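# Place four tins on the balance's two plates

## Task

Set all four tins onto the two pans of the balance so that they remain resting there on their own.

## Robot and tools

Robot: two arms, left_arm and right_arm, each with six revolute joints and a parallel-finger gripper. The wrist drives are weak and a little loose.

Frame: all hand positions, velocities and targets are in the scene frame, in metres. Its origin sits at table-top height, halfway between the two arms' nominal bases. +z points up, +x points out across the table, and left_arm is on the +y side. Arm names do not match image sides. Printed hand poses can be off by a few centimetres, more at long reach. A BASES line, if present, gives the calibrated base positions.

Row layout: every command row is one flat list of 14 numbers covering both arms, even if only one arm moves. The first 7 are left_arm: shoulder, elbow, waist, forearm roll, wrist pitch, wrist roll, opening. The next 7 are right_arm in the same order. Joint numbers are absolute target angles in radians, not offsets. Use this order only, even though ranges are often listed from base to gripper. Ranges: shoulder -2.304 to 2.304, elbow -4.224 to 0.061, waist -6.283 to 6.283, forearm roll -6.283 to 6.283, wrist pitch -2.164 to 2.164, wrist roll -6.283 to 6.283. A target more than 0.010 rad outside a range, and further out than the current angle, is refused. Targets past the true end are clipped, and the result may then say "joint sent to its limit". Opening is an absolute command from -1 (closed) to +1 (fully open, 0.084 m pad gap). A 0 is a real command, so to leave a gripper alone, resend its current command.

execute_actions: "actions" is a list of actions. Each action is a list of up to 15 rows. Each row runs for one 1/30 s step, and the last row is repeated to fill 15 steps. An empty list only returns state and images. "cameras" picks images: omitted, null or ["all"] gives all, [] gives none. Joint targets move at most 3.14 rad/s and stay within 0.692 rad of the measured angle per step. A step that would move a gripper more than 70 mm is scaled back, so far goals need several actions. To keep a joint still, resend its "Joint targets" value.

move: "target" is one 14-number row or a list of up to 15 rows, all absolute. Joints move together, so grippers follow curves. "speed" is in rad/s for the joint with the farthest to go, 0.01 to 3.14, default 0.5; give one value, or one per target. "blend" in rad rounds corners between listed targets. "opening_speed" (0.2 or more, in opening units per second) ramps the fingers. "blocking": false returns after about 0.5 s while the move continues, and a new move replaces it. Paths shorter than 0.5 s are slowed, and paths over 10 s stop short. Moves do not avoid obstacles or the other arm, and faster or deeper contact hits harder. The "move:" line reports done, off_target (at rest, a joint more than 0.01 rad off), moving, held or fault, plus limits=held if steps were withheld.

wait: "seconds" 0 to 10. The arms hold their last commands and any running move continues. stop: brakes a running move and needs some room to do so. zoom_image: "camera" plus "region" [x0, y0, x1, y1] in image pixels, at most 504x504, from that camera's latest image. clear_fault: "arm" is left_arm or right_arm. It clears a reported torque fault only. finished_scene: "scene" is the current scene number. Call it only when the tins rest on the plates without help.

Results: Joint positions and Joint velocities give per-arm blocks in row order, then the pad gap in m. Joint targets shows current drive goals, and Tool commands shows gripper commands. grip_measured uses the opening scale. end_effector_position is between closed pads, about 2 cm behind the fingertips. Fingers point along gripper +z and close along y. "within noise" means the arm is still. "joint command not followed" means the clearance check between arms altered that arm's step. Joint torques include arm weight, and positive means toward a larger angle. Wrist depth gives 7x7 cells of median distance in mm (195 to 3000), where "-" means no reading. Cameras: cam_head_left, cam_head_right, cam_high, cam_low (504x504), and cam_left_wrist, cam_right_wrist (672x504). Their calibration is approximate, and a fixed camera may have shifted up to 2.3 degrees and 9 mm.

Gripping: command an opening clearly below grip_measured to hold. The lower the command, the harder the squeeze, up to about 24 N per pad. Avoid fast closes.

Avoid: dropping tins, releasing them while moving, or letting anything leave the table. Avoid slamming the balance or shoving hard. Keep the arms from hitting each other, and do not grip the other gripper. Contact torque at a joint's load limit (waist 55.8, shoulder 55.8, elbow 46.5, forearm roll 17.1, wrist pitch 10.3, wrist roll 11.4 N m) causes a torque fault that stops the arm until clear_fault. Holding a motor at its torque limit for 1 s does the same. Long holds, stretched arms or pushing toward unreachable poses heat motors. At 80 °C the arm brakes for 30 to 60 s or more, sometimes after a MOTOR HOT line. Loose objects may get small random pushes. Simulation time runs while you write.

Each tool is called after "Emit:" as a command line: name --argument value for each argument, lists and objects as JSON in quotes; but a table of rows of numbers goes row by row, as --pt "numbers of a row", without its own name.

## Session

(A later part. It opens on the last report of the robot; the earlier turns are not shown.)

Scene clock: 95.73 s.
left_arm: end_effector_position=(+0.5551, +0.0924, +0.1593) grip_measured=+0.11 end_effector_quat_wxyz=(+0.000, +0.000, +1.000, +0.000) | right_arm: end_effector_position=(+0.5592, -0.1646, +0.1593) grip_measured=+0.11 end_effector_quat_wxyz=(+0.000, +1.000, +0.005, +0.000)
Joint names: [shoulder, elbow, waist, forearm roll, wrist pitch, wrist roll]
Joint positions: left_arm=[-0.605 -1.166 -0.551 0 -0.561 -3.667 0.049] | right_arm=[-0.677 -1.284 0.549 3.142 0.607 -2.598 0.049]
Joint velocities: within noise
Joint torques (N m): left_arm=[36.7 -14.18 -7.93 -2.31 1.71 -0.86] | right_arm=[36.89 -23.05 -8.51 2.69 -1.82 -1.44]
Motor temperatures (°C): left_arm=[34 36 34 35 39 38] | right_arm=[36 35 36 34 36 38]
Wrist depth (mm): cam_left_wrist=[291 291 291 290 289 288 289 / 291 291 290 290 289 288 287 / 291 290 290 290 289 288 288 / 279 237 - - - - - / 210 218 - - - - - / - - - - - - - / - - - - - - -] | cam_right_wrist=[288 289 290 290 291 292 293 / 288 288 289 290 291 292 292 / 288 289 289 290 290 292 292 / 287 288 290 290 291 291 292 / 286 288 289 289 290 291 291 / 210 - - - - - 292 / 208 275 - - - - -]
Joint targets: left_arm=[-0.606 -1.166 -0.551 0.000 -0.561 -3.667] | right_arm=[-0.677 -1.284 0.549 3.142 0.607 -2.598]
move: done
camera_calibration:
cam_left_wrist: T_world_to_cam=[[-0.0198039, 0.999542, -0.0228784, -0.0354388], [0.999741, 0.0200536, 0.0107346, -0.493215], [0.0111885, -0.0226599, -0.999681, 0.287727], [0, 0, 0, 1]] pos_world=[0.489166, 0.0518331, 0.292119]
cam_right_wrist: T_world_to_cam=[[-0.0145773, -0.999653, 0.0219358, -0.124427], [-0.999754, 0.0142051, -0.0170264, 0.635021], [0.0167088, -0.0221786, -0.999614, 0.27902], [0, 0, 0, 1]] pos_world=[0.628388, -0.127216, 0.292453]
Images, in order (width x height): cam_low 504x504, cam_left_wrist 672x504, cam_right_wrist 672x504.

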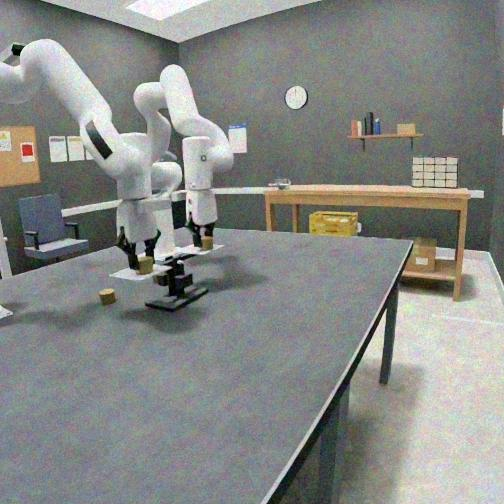

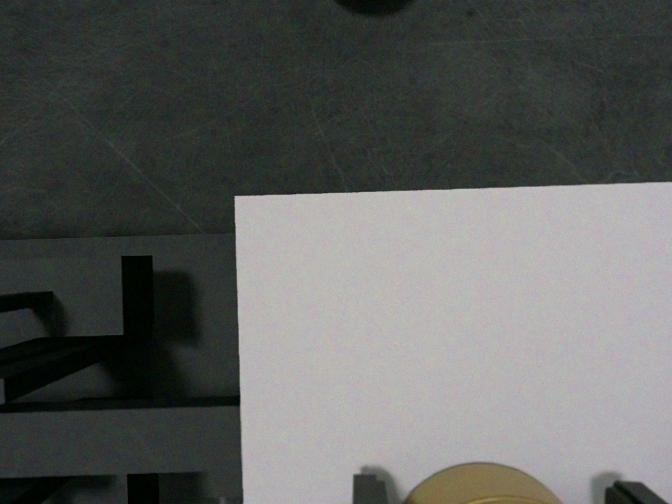

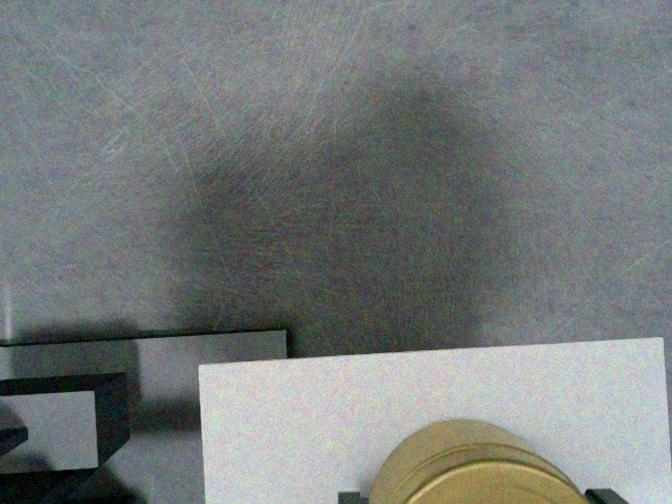

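Emit:
move --pt "-0.6076 -1.1661 -0.5513 0 -0.5588 -3.667 -0.5 -0.6787 -1.2837 0.5487 3.1416 0.605 -2.598 -0.5" --pt "-0.6076 -1.1661 -0.5513 0 -0.5588 -3.667 0.35 -0.6787 -1.2837 0.5487 3.1416 0.605 -2.598 0.35" --speed 0.03 --opening_speed 0.3 --cameras '["cam_low","cam_left_wrist","cam_right_wrist"]'

Emit:
zoom_image --camera "cam_low" --region '[80, 180, 250, 330]'

Scene clock: 105.77 s.
left_arm: end_effector_position=(+0.5550, +0.0924, +0.1579) grip_measured=+0.34 end_effector_quat_wxyz=(+0.000, +0.000, +1.000, +0.000) | right_arm: end_effector_position=(+0.5592, -0.1646, +0.1580) grip_measured=+0.34 end_effector_quat_wxyz=(+0.000, +1.000, +0.005, +0.000)
Joint names: [shoulder, elbow, waist, forearm roll, wrist pitch, wrist roll]
Joint positions: left_arm=[-0.608 -1.166 -0.551 0 -0.559 -3.667 0.059] | right_arm=[-0.679 -1.284 0.549 3.142 0.605 -2.598 0.059]
Joint velocities: within noise
Joint torques (N m): left_arm=[40.36 -18.71 -8.11 -2.51 1.15 -0.77] | right_arm=[39.02 -28.72 -7.98 2.39 -1.32 -1.18]
Motor temperatures (°C): left_arm=[34 36 34 35 39 38] | right_arm=[36 35 36 34 36 38]
Wrist depth (mm): cam_left_wrist=[289 289 289 288 287 287 286 / 289 289 288 288 287 287 287 / 289 289 289 288 287 287 286 / 277 - - - - - - / 208 207 - - - - - / 277 - - - - - - / - 207 - - - - -] | cam_right_wrist=[287 287 288 288 290 291 291 / 287 287 288 289 290 290 291 / 286 287 288 288 289 290 291 / 286 286 287 289 289 289 291 / 285 286 287 288 289 289 290 / 210 231 - - - - 290 / 207 273 - - - - 290]
Joint targets: left_arm=[-0.608 -1.166 -0.551 0.000 -0.559 -3.667] | right_arm=[-0.679 -1.284 0.549 3.142 0.605 -2.598]
move: done
camera_calibration:
cam_left_wrist: T_world_to_cam=[[-0.0198119, 0.999544, -0.0227726, -0.0354976], [0.999744, 0.0200536, 0.0104366, -0.493115], [0.0108886, -0.02256, -0.999686, 0.28647], [0, 0, 0, 1]] pos_world=[0.489166, 0.0518329, 0.290718]
cam_right_wrist: T_world_to_cam=[[-0.0145773, -0.999653, 0.0219358, -0.124398], [-0.999754, 0.0142051, -0.0170264, 0.634998], [0.0167088, -0.0221786, -0.999614, 0.27772], [0, 0, 0, 1]] pos_world=[0.628388, -0.127216, 0.291153]
Images, in order (width x height): cam_low 504x504, cam_left_wrist 672x504, cam_right_wrist 672x504.

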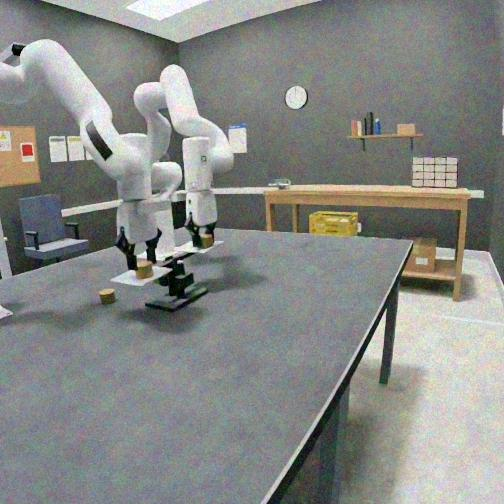

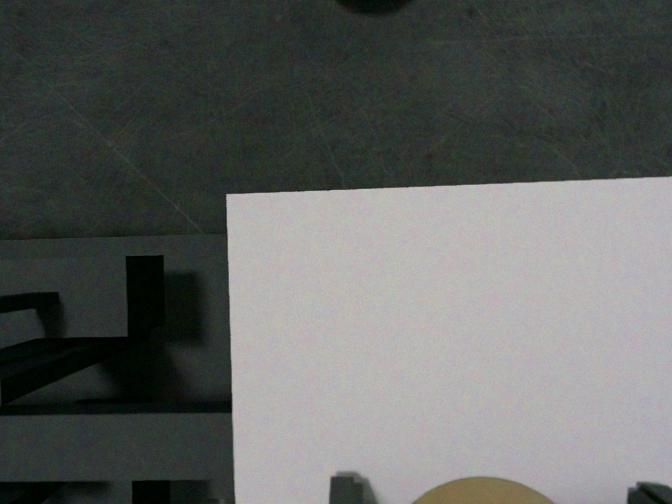

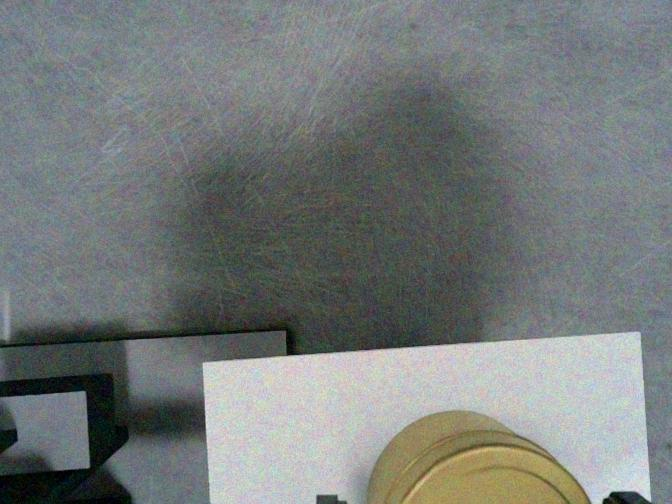

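Scaled by 2.965 from the camera's 504x504 image, which has a finer 720x720 frame.

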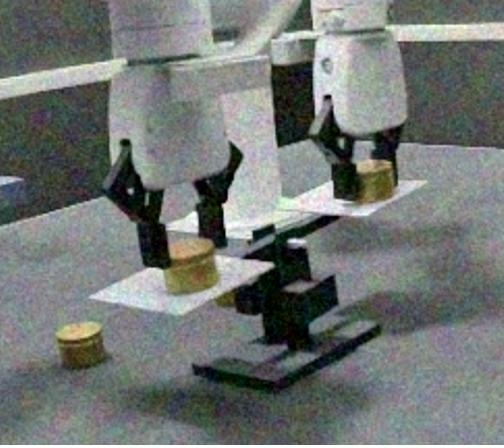

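Emit:
move --target '[-0.5915,-1.1688,-0.5513,0,-0.5773,-3.667,0.35,-0.6635,-1.2859,0.5487,3.1416,0.6224,-2.598,0.35]' --speed 0.03 --cameras '["cam_low","cam_left_wrist","cam_right_wrist"]'

Emit:
zoom_image --camera "cam_low" --region '[80, 180, 250, 330]'

Scene clock: 109.63 s.
left_arm: end_effector_position=(+0.5551, +0.0924, +0.1681) grip_measured=+0.34 end_effector_quat_wxyz=(+0.000, +0.000, +1.000, +0.000) | right_arm: end_effector_position=(+0.5591, -0.1647, +0.1680) grip_measured=+0.34 end_effector_quat_wxyz=(+0.000, +1.000, +0.005, +0.000)
Joint names: [shoulder, elbow, waist, forearm roll, wrist pitch, wrist roll]
Joint positions: left_arm=[-0.592 -1.169 -0.551 0 -0.577 -3.667 0.059] | right_arm=[-0.664 -1.286 0.549 3.142 0.622 -2.598 0.059]
Joint velocities: within noise
Joint torques (N m): left_arm=[62.28 -27.74 -5.84 -2.31 -1.42 -0.89] | right_arm=[63.37 -38.51 -7.38 2.31 1.6 -0.98]
Motor temperatures (°C): left_arm=[34 36 34 35 39 38] | right_arm=[36 35 36 34 36 38]
Wrist depth (mm): cam_left_wrist=[298 298 297 296 296 295 294 / 299 298 297 297 296 294 294 / 299 299 298 297 297 295 - / 220 218 - - - - - / 219 218 - - - - - / - - - - - - - / - 219 - - - - -] | cam_right_wrist=[299 300 300 301 301 301 302 / 299 299 300 300 301 302 302 / 298 299 298 300 300 301 301 / 297 298 299 298 299 299 300 / 296 297 297 298 299 299 300 / 230 250 - - - - 299 / 217 261 - - - - 298]
Joint targets: left_arm=[-0.592 -1.169 -0.551 0.000 -0.577 -3.667] | right_arm=[-0.663 -1.286 0.549 3.142 0.622 -2.598]
move: done
camera_calibration:
cam_left_wrist: T_world_to_cam=[[-0.0198039, 0.999542, -0.0228784, -0.0352374], [0.999741, 0.0200536, 0.0107346, -0.493309], [0.0111885, -0.0226599, -0.999681, 0.296524], [0, 0, 0, 1]] pos_world=[0.489166, 0.0518331, 0.300919]
cam_right_wrist: T_world_to_cam=[[-0.0145795, -0.999653, 0.0219343, -0.12472], [-0.999752, 0.0142051, -0.0171263, 0.635101], [0.0168088, -0.0221785, -0.999613, 0.287752], [0, 0, 0, 1]] pos_world=[0.628288, -0.127316, 0.301253]
Images, in order (width x height): cam_low 504x504, cam_left_wrist 672x504, cam_right_wrist 672x504.

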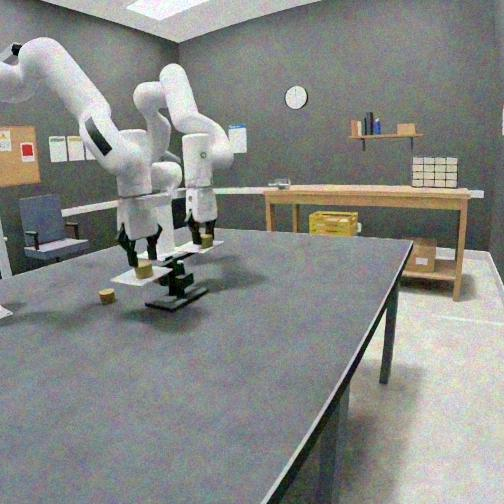

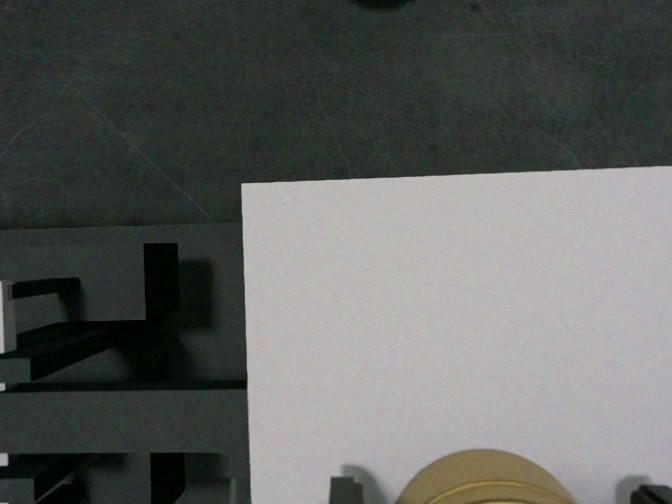

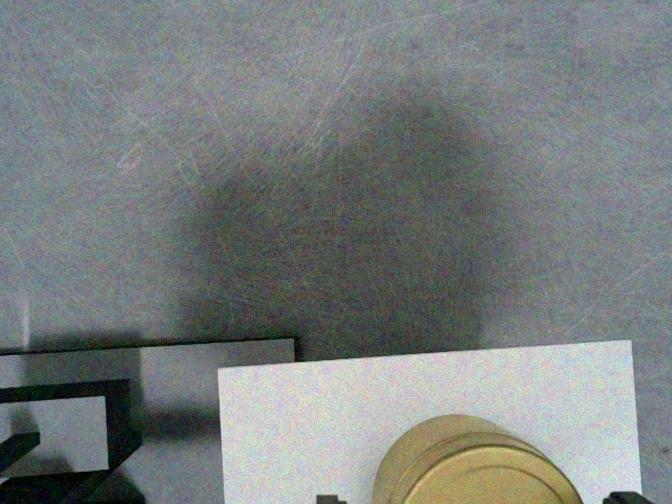

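Scaled by 2.965 from the camera's 504x504 image, which has a finer 720x720 frame.

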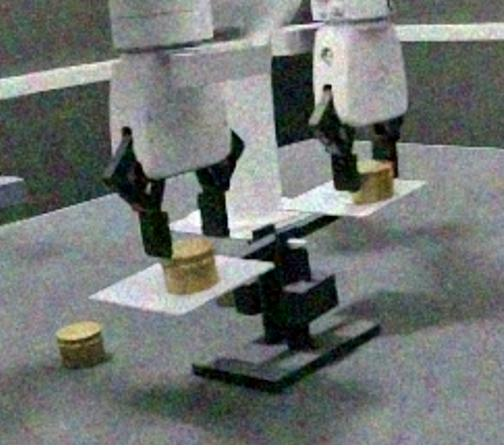

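Emit:
move --pt "-0.5434 -1.1806 -0.5513 0 -0.6372 -3.667 0.5 -0.6185 -1.2979 0.5487 3.1416 0.6794 -2.598 0.5" --pt "-0.4032 -1.2778 -0.535 0 -0.8746 -3.651 0.5 -0.5047 -1.3731 0.5487 3.1416 0.8684 -2.598 0.5" --pt "-0.2432 -0.8945 -0.718 0 -0.6513 -3.833 1 -0.1425 -0.7737 0.8886 3.1416 0.6312 -2.258 1" --speed '[0.1,0.3,0.5]'

Scene clock: 120.53 s.
left_arm: end_effector_position=(+0.4201, +0.0803, +0.2502) grip_measured=+1.00 end_effector_quat_wxyz=(+0.000, +0.001, +1.000, +0.000) | right_arm: end_effector_position=(+0.3080, -0.1519, +0.2502) grip_measured=+1.00 end_effector_quat_wxyz=(+0.000, +1.000, +0.004, +0.000)
Joint names: [shoulder, elbow, waist, forearm roll, wrist pitch, wrist roll]
Joint positions: left_arm=[-0.243 -0.894 -0.718 0 -0.651 -3.833 0.084] | right_arm=[-0.142 -0.774 0.889 3.142 0.631 -2.258 0.084]
Joint velocities: within noise
Joint torques (N m): left_arm=[48.74 -16.2 -8.86 -2.2 1.65 -1.01] | right_arm=[42.64 -24.04 6.96 2.04 -1.59 1.63]
Motor temperatures (°C): left_arm=[34 36 34 35 39 38] | right_arm=[36 35 36 34 36 38]
Wrist depth (mm): cam_left_wrist=[382 382 381 380 381 380 380 / 383 383 381 380 380 379 380 / 383 382 381 381 380 380 379 / 383 381 381 347 380 381 380 / 382 382 382 381 380 380 379 / 382 382 381 381 380 380 379 / 382 381 381 381 381 380 379] | cam_right_wrist=[367 367 369 383 383 384 385 / 379 381 381 381 383 384 385 / 378 379 380 381 382 383 384 / 377 378 379 381 381 383 384 / 376 378 379 381 381 381 383 / 376 377 378 380 380 382 383 / 377 377 378 381 380 382 382]
Joint targets: left_arm=[-0.243 -0.895 -0.718 0.000 -0.651 -3.833] | right_arm=[-0.143 -0.774 0.889 3.142 0.631 -2.258]
move: done
camera_calibration:
cam_left_wrist: T_world_to_cam=[[-0.0191043, 0.999556, -0.0228709, -0.0241891], [0.999755, 0.019354, 0.0107464, -0.358959], [0.0111842, -0.0226599, -0.999681, 0.379836], [0, 0, 0, 1]] pos_world=[0.354161, 0.0397327, 0.383019]
cam_right_wrist: T_world_to_cam=[[-0.0146773, -0.999652, 0.0219343, -0.117449], [-0.999753, 0.0143051, -0.0170274, 0.385263], [0.0167077, -0.0221788, -0.999614, 0.374362], [0, 0, 0, 1]] pos_world=[0.377189, -0.114616, 0.383353]

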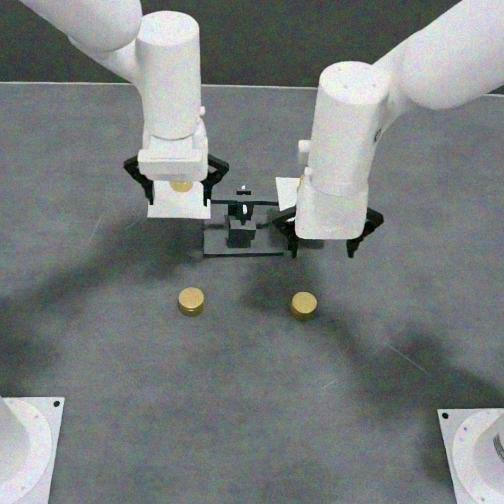

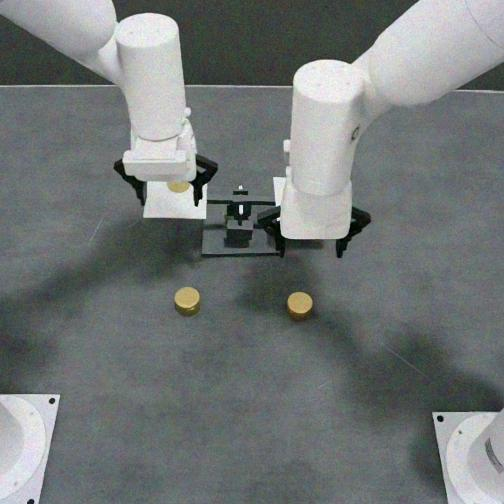

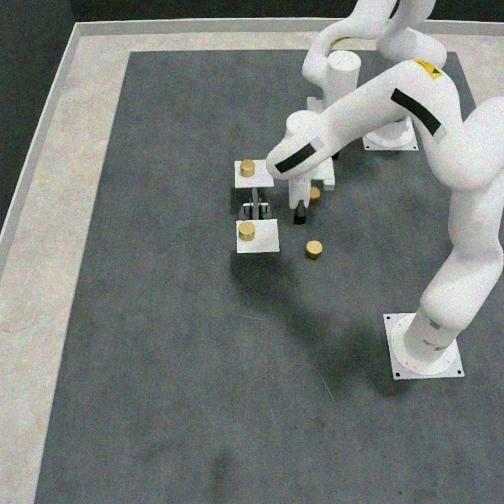

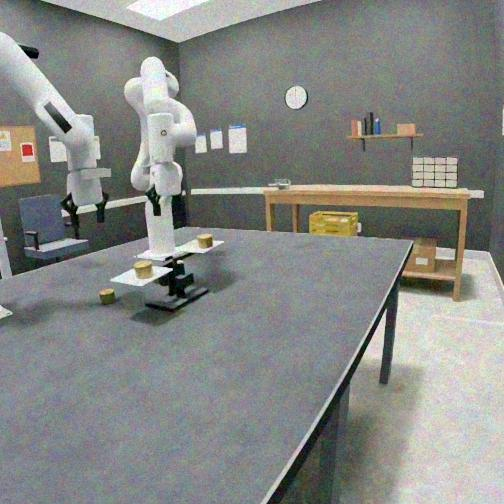

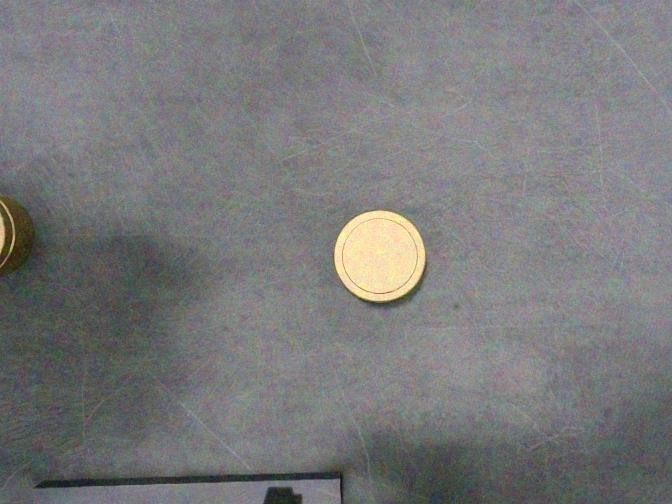

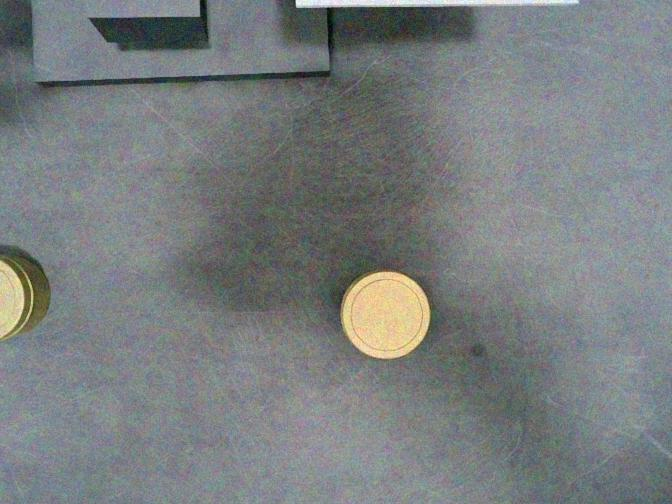

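Emit:
move --pt "-0.479 -0.7692 -0.8332 0 -0.2902 -3.949 1 -0.4841 -0.7779 0.8295 3.1416 0.2938 -2.317 1" --pt "-0.6493 -0.7935 -0.8332 0 -0.1442 -3.949 1 -0.6533 -0.802 0.8295 3.1416 0.1487 -2.317 1" --pt "-0.6493 -0.7935 -0.8332 0 -0.1442 -3.949 -0.5 -0.6533 -0.802 0.8295 3.1416 0.1487 -2.317 -0.5" --speed '[0.5,0.3,0.3]' --opening_speed 0.8

Scene clock: 129.43 s.
left_arm: end_effector_position=(+0.3651, +0.0593, +0.0301) grip_measured=+0.11 end_effector_quat_wxyz=(+0.000, +0.000, +1.000, +0.000) | right_arm: end_effector_position=(+0.3411, -0.1531, +0.0301) grip_measured=+0.11 end_effector_quat_wxyz=(+0.000, +1.000, +0.004, +0.000)
Joint names: [shoulder, elbow, waist, forearm roll, wrist pitch, wrist roll]
Joint positions: left_arm=[-0.649 -0.794 -0.833 0 -0.144 -3.949 0.049] | right_arm=[-0.653 -0.802 0.829 3.142 0.149 -2.317 0.049]
Joint velocities: within noise
Joint torques (N m): left_arm=[34.42 -15.65 -7.78 -2.43 1.41 -0.97] | right_arm=[28.27 -20.4 -7.55 2.68 -1.45 -1.57]
Motor temperatures (°C): left_arm=[34 36 34 35 39 38] | right_arm=[36 35 36 34 36 38]
Wrist depth (mm): cam_left_wrist=[- - - - - - - / - - - - - - - / - - - - - - - / - - - - - - - / - - - - - - - / - - - - - - - / - - - - - - -] | cam_right_wrist=[- - - - - - - / - - - - - - - / - - - - - - - / - - - - - - - / - - - - - - - / - - - - - - - / - - - - - - -]
Joint targets: left_arm=[-0.649 -0.794 -0.833 0.000 -0.144 -3.949] | right_arm=[-0.653 -0.802 0.829 3.142 0.149 -2.317]
move: done
camera_calibration:
cam_left_wrist: T_world_to_cam=[[-0.0199039, 0.99954, -0.0228795, -0.00914244], [0.999739, 0.0201535, 0.0107329, -0.301217], [0.0111891, -0.0226599, -0.999681, 0.159946], [0, 0, 0, 1]] pos_world=[0.299167, 0.0188332, 0.162919]
cam_right_wrist: T_world_to_cam=[[-0.0147794, -0.99965, 0.0219314, -0.113194], [-0.99975, 0.0144051, -0.0171285, 0.414651], [0.0168066, -0.0221791, -0.999613, 0.153828], [0, 0, 0, 1]] pos_world=[0.410289, -0.115716, 0.163353]

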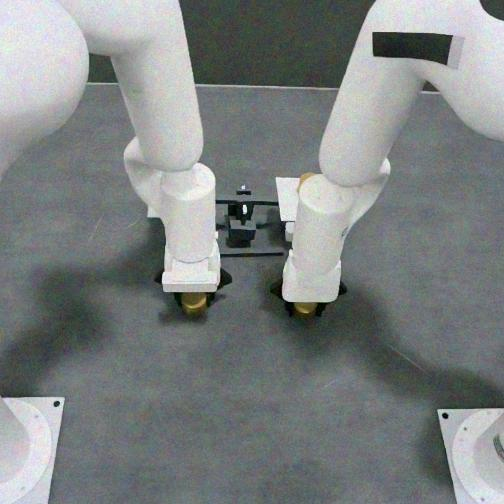

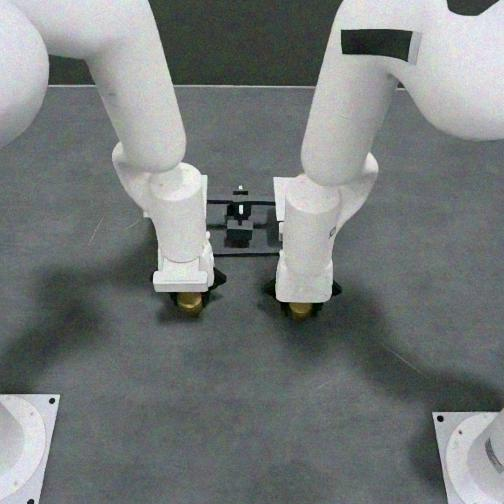

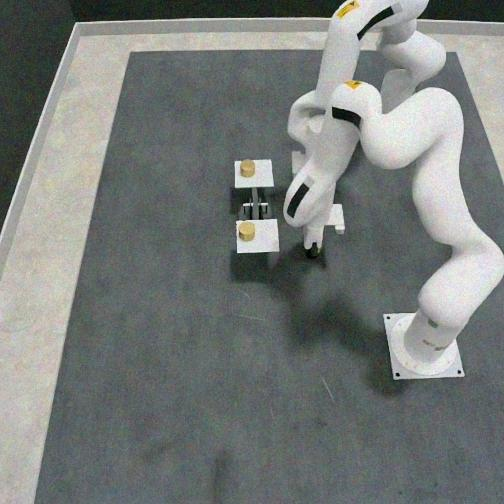

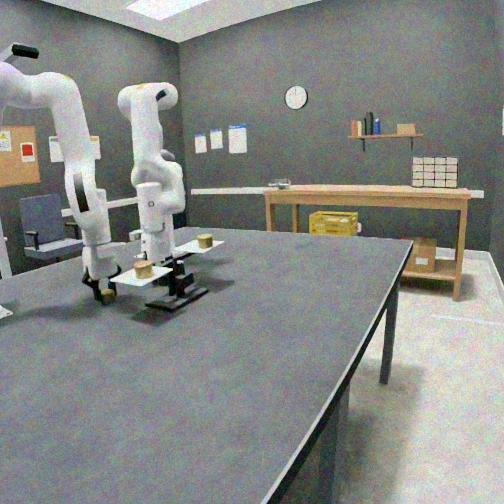

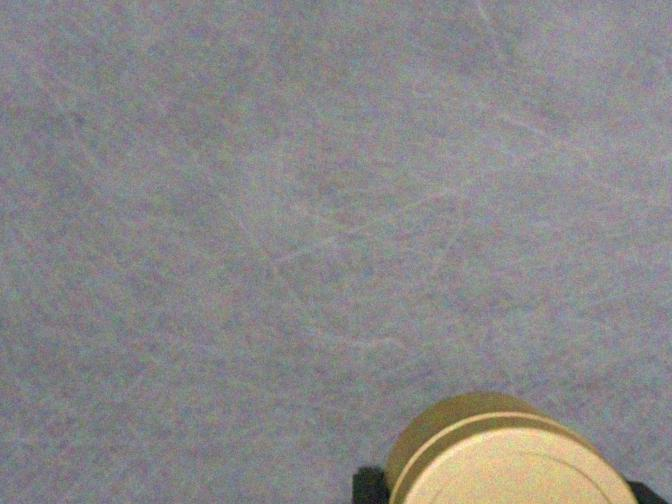

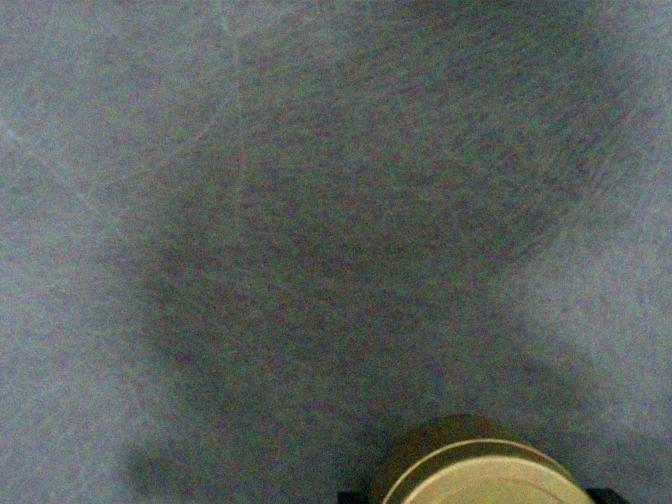

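Emit:
move --pt "-0.479 -0.7692 -0.8332 0 -0.2902 -3.949 -0.5 -0.4841 -0.7779 0.8295 3.1416 0.2938 -2.317 -0.5" --pt "-0.2432 -0.8945 -0.718 0 -0.6513 -3.833 -0.5 -0.1425 -0.7737 0.8886 3.1416 0.6312 -2.258 -0.5" --pt "-0.4032 -1.2778 -0.535 0 -0.8746 -3.651 -0.5 -0.3167 -1.1631 0.6186 3.1416 0.8464 -2.528 -0.5" --speed 0.5 --blend 0.1

Emit:
zoom_image --camera "cam_low" --region '[80, 180, 250, 330]'

Scene clock: 139.13 s.
left_arm: end_effector_position=(+0.5601, +0.1003, +0.3201) grip_measured=+0.11 end_effector_quat_wxyz=(+0.000, +0.000, +1.000, +0.000) | right_arm: end_effector_position=(+0.4781, -0.1703, +0.3201) grip_measured=+0.11 end_effector_quat_wxyz=(+0.000, +1.000, +0.005, +0.000)
Joint names: [shoulder, elbow, waist, forearm roll, wrist pitch, wrist roll]
Joint positions: left_arm=[-0.403 -1.278 -0.535 0 -0.875 -3.651 0.049] | right_arm=[-0.317 -1.163 0.619 3.142 0.846 -2.528 0.049]
Joint velocities: within noise
Joint torques (N m): left_arm=[33.73 -31.19 8.56 -1.82 -1.5 0.89] | right_arm=[24.52 -41.7 -8.32 1.65 1.73 -1.55]
Motor temperatures (°C): left_arm=[34 36 34 35 39 38] | right_arm=[36 35 36 34 36 38]
Wrist depth (mm): cam_left_wrist=[453 451 449 449 448 447 445 / 454 452 451 450 447 447 444 / 453 452 451 450 449 447 446 / 454 441 402 317 313 448 446 / 333 327 325 317 312 448 446 / 456 455 453 319 280 448 447 / 456 453 - - - - 448] | cam_right_wrist=[453 452 452 455 456 455 456 / 451 452 451 454 456 455 456 / 450 452 450 334 339 454 454 / 448 371 331 332 303 453 452 / 436 344 436 331 336 452 453 / 447 448 449 448 448 449 452 / 444 446 - - - 450 451]
Joint targets: left_arm=[-0.403 -1.278 -0.535 0.000 -0.875 -3.651] | right_arm=[-0.317 -1.163 0.619 3.142 0.846 -2.528]
move: done; blend cut to 0.0851 rad at target 1
camera_calibration:
cam_left_wrist: T_world_to_cam=[[-0.0201037, 0.999536, -0.0228816, -0.0394074], [0.999735, 0.0203534, 0.0107295, -0.500113], [0.0111903, -0.0226599, -0.999681, 0.448598], [0, 0, 0, 1]] pos_world=[0.494168, 0.0597333, 0.452919]
cam_right_wrist: T_world_to_cam=[[-0.0146773, -0.999652, 0.0219343, -0.134779], [-0.999753, 0.0143051, -0.0170274, 0.556773], [0.0167077, -0.0221788, -0.999614, 0.440987], [0, 0, 0, 1]] pos_world=[0.547289, -0.132916, 0.453253]

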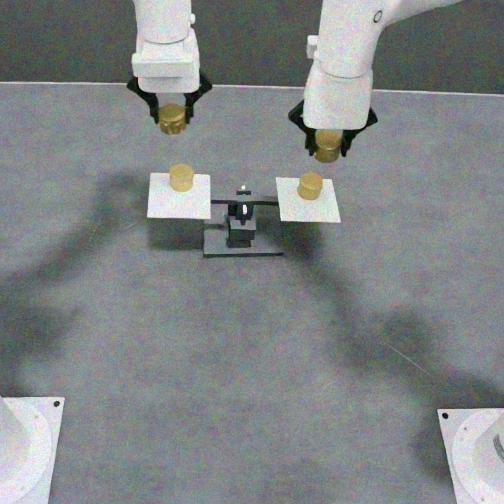

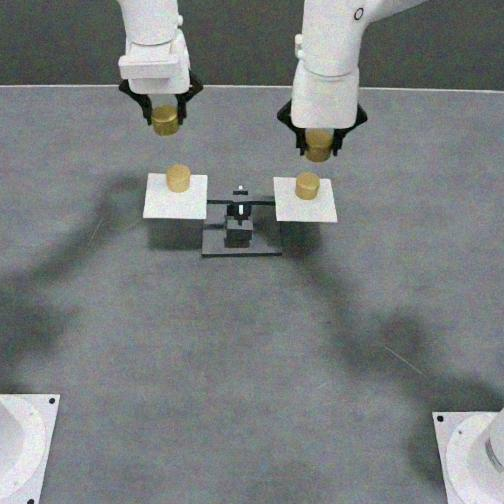

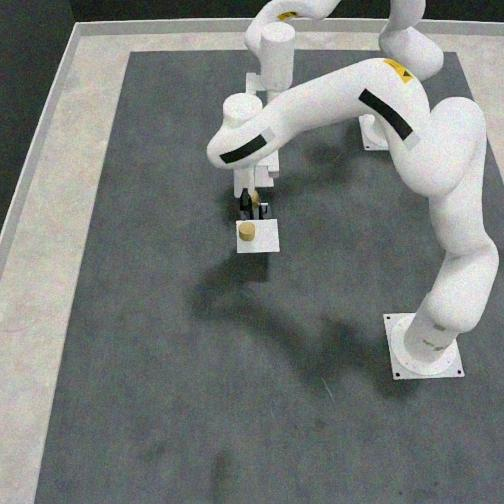

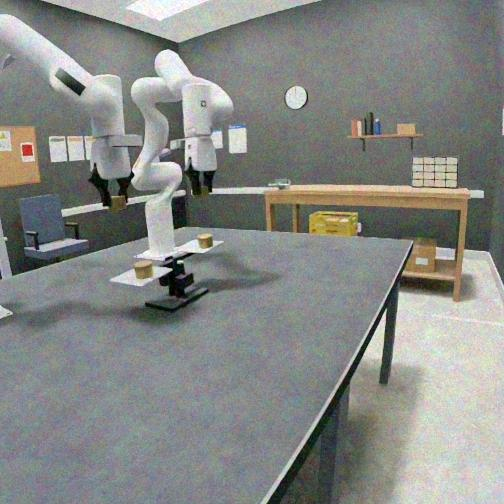

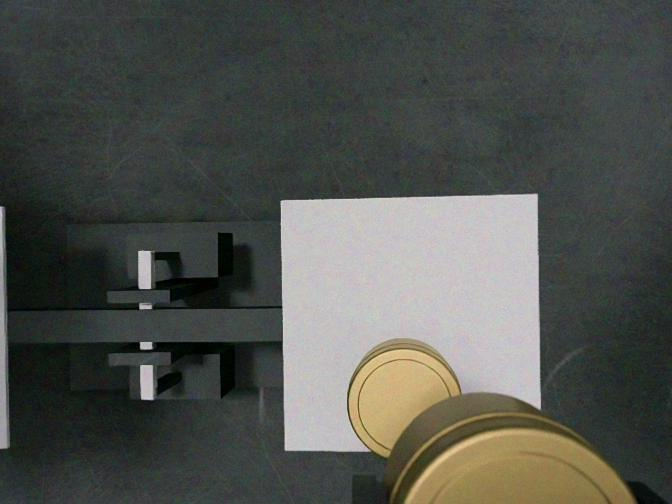

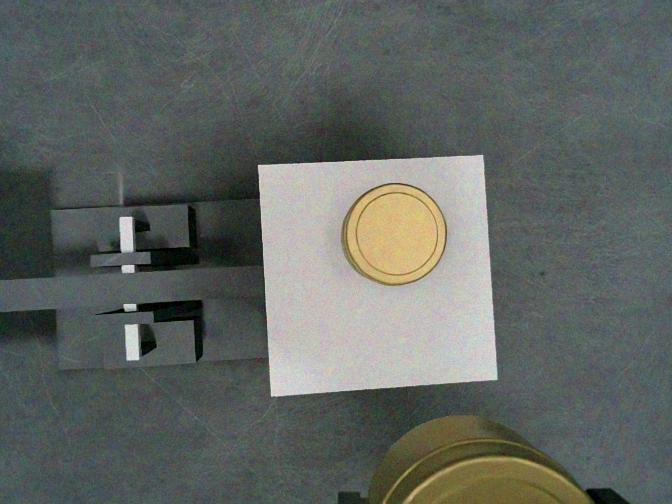

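Scaled by 2.965 from the camera's 504x504 image, which has a finer 720x720 frame.

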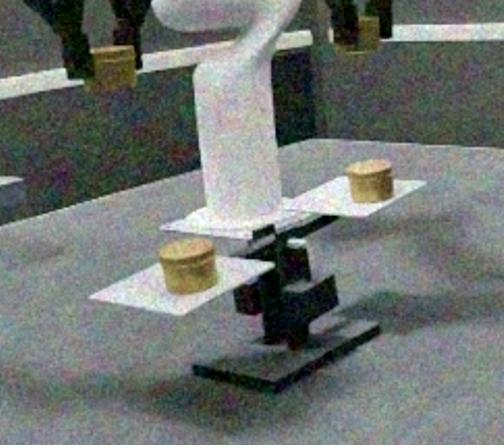

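Emit:
move --pt "-0.4646 -1.0615 -0.579 0 -0.5969 -3.695 -0.5 -0.5151 -1.1372 0.6165 3.1416 0.6221 -2.530 -0.5" --pt "-0.5046 -1.0517 -0.579 0 -0.5471 -3.695 -0.5 -0.5532 -1.1275 0.6165 3.1416 0.5743 -2.530 -0.5" --pt "-0.5323 -1.0472 -0.579 0 -0.5149 -3.695 -0.5 -0.5796 -1.1229 0.6165 3.1416 0.5433 -2.530 -0.5" --speed '[0.3,0.2,0.02]'

Emit:
zoom_image --camera "cam_low" --region '[80, 180, 250, 330]'

Scene clock: 150.80 s.
left_arm: end_effector_position=(+0.5151, +0.0983, +0.1587) grip_measured=+0.11 end_effector_quat_wxyz=(+0.000, +0.000, +1.000, +0.000) | right_arm: end_effector_position=(+0.4970, -0.1582, +0.1588) grip_measured=+0.11 end_effector_quat_wxyz=(+0.000, +1.000, +0.004, +0.000)
Joint names: [shoulder, elbow, waist, forearm roll, wrist pitch, wrist roll]
Joint positions: left_arm=[-0.532 -1.047 -0.579 0 -0.515 -3.695 0.049] | right_arm=[-0.579 -1.123 0.616 3.142 0.543 -2.53 0.049]
Joint velocities: within noise
Joint torques (N m): left_arm=[35.15 -14.11 -7.55 -1.85 1.65 -0.99] | right_arm=[32.07 -21.41 -8.54 1.46 -1.82 -1.47]
Motor temperatures (°C): left_arm=[34 36 34 35 39 38] | right_arm=[36 35 36 34 36 38]
Wrist depth (mm): cam_left_wrist=[290 290 290 289 288 288 288 / 291 290 289 289 289 289 288 / 291 290 289 289 288 288 288 / 290 290 290 289 288 289 288 / 291 290 289 289 289 288 288 / 210 228 - - - - - / 210 - - - - - -] | cam_right_wrist=[288 289 289 290 291 292 292 / 288 288 289 290 291 292 292 / 287 287 - - - - - / 208 226 - - - - - / 216 275 - - - - - / - - - - - - - / 207 216 - - - - -]
Joint targets: left_arm=[-0.532 -1.047 -0.579 0.000 -0.515 -3.695] | right_arm=[-0.580 -1.123 0.617 3.142 0.543 -2.530]
move: done
camera_calibration:
cam_left_wrist: T_world_to_cam=[[-0.0201037, 0.999536, -0.0228816, -0.0420061], [0.999735, 0.0203534, 0.0107295, -0.453352], [0.0111903, -0.0226599, -0.999681, 0.287708], [0, 0, 0, 1]] pos_world=[0.449168, 0.0577333, 0.291519]
cam_right_wrist: T_world_to_cam=[[-0.0147772, -0.99965, 0.0219329, -0.118811], [-0.999751, 0.0144051, -0.0170285, 0.57276], [0.0167066, -0.0221791, -0.999614, 0.279702], [0, 0, 0, 1]] pos_world=[0.566189, -0.120816, 0.291953]

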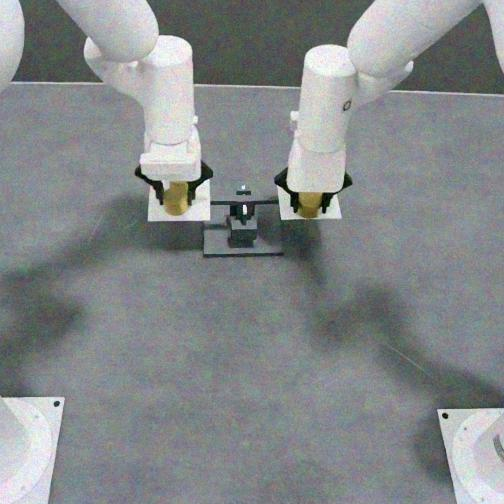

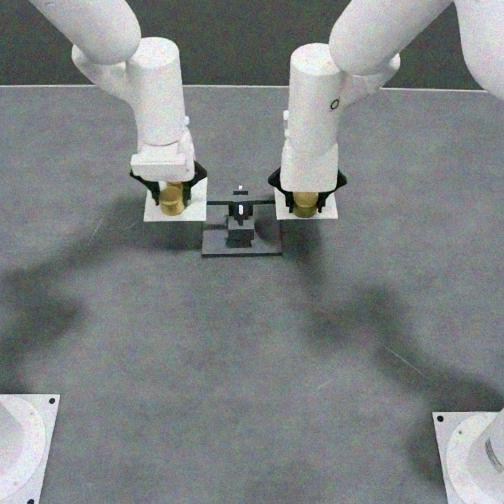

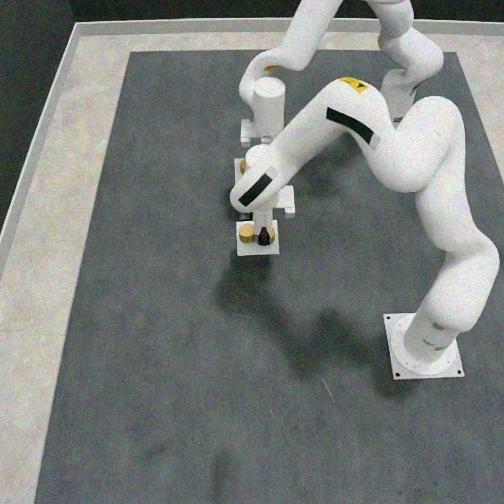

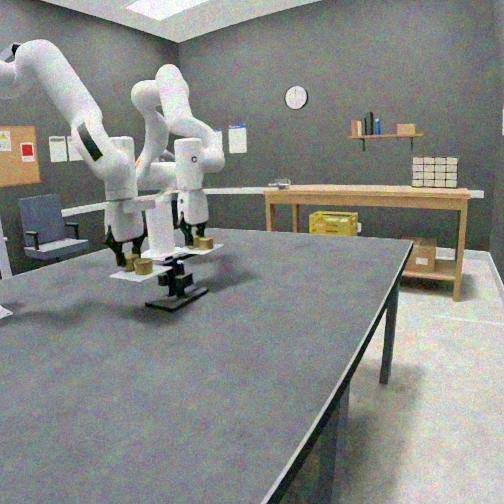

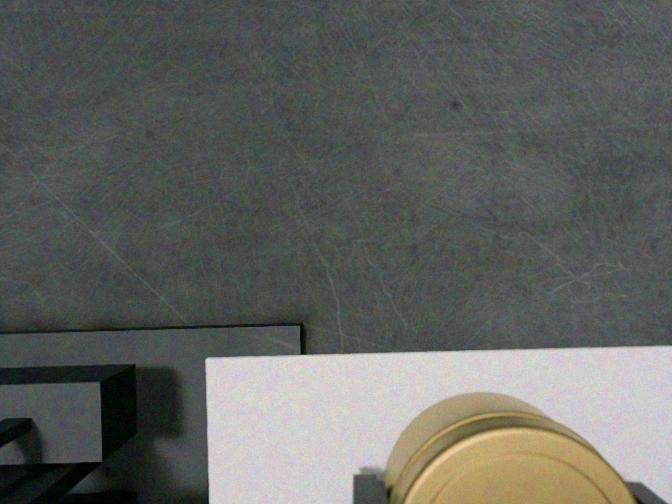

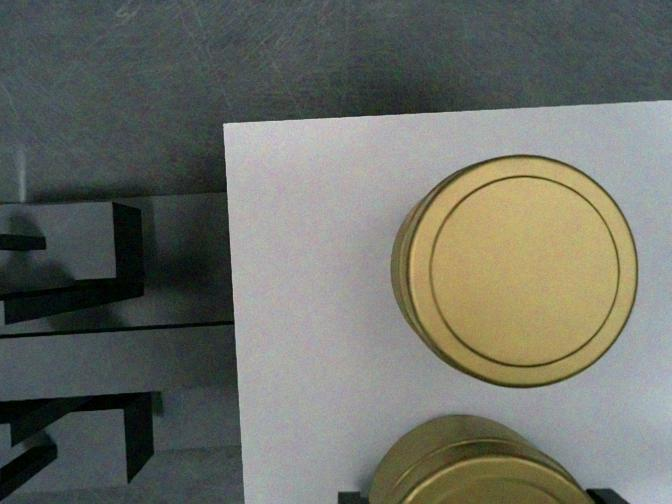

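Scaled by 2.965 from the camera's 504x504 image, which has a finer 720x720 frame.

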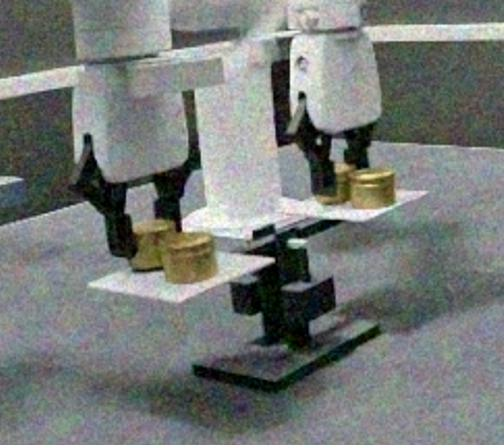

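Emit:
move --pt "-0.534 -1.0469 -0.579 0 -0.5129 -3.695 -0.5 -0.5812 -1.1226 0.6165 3.1416 0.5414 -2.530 -0.5" --pt "-0.534 -1.0469 -0.579 0 -0.5129 -3.695 0.35 -0.5812 -1.1226 0.6165 3.1416 0.5414 -2.530 0.35" --speed 0.02 --opening_speed 0.3 --cameras '["cam_low","cam_left_wrist","cam_right_wrist"]'

Emit:
zoom_image --camera "cam_low" --region '[80, 180, 250, 330]'

Scene clock: 157.83 s.
left_arm: end_effector_position=(+0.5151, +0.0983, +0.1576) grip_measured=+0.34 end_effector_quat_wxyz=(+0.000, +0.000, +1.000, +0.000) | right_arm: end_effector_position=(+0.4970, -0.1583, +0.1577) grip_measured=+0.34 end_effector_quat_wxyz=(+0.000, +1.000, +0.004, +0.000)
Joint names: [shoulder, elbow, waist, forearm roll, wrist pitch, wrist roll]
Joint positions: left_arm=[-0.534 -1.047 -0.579 0 -0.513 -3.695 0.059] | right_arm=[-0.581 -1.123 0.616 3.142 0.541 -2.53 0.059]
Joint velocities: within noise
Joint torques (N m): left_arm=[36.89 -18.83 -6.3 -1.86 1.32 -1.04] | right_arm=[34.61 -28.83 -7.29 1.3 -1.28 -1.42]
Motor temperatures (°C): left_arm=[34 36 34 35 39 38] | right_arm=[36 35 36 34 36 38]
Wrist depth (mm): cam_left_wrist=[290 289 288 288 287 287 287 / 289 288 288 288 288 287 286 / 290 289 288 288 287 287 286 / 289 288 288 288 287 287 287 / 289 288 288 288 287 286 286 / 209 231 - - - - - / 209 - - - - - -] | cam_right_wrist=[286 287 288 289 290 291 291 / 286 287 287 289 289 290 291 / 286 286 - - - - - / 206 223 - - - - - / 214 274 - - - - - / - - - - - - - / 206 215 - - - - -]
Joint targets: left_arm=[-0.534 -1.047 -0.579 0.000 -0.513 -3.695] | right_arm=[-0.581 -1.123 0.617 3.142 0.541 -2.530]
move: done
camera_calibration:
cam_left_wrist: T_world_to_cam=[[-0.0201037, 0.999536, -0.0228816, -0.0421312], [0.999735, 0.0203534, 0.0107295, -0.453342], [0.0111903, -0.0226599, -0.999681, 0.28661], [0, 0, 0, 1]] pos_world=[0.449168, 0.0578333, 0.290419]
cam_right_wrist: T_world_to_cam=[[-0.0147772, -0.99965, 0.0219329, -0.118886], [-0.999751, 0.0144051, -0.0170285, 0.572743], [0.0167066, -0.0221791, -0.999614, 0.2786], [0, 0, 0, 1]] pos_world=[0.566189, -0.120916, 0.290853]
Images, in order (width x height): cam_low 504x504, cam_left_wrist 672x504, cam_right_wrist 672x504.

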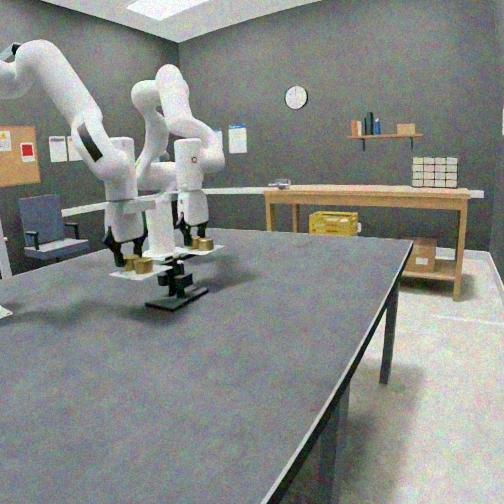

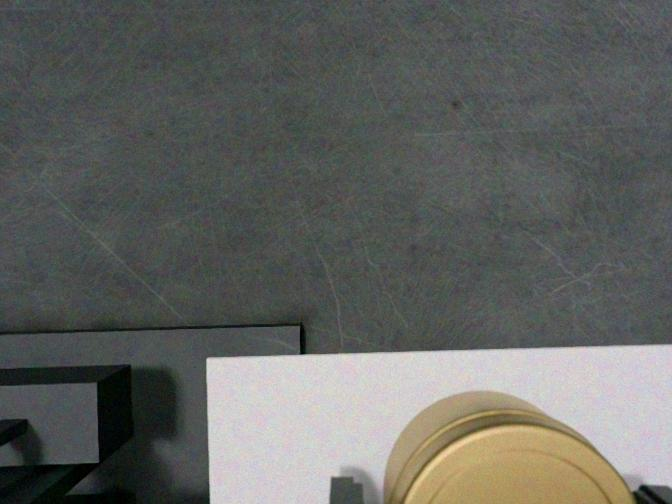

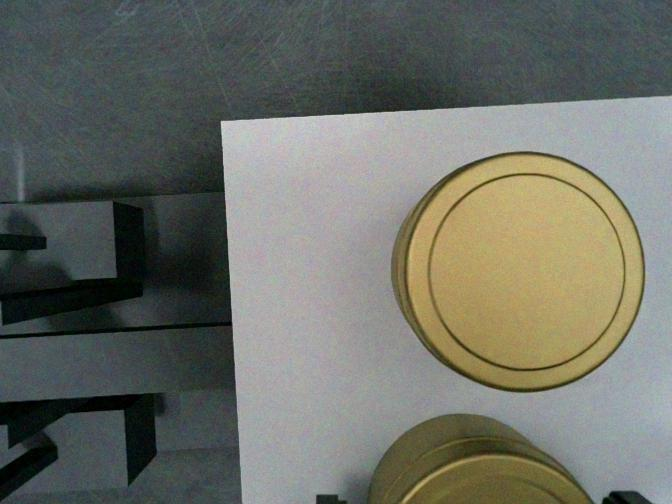

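Scaled by 2.965 from the camera's 504x504 image, which has a finer 720x720 frame.

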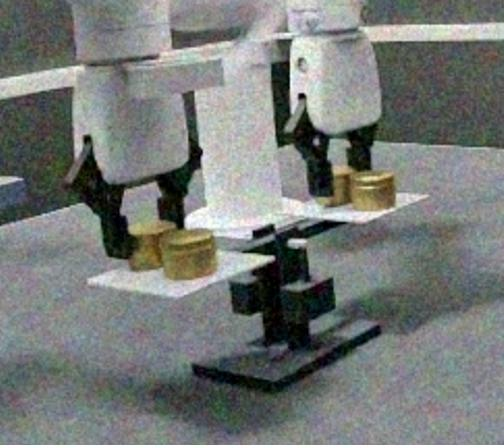

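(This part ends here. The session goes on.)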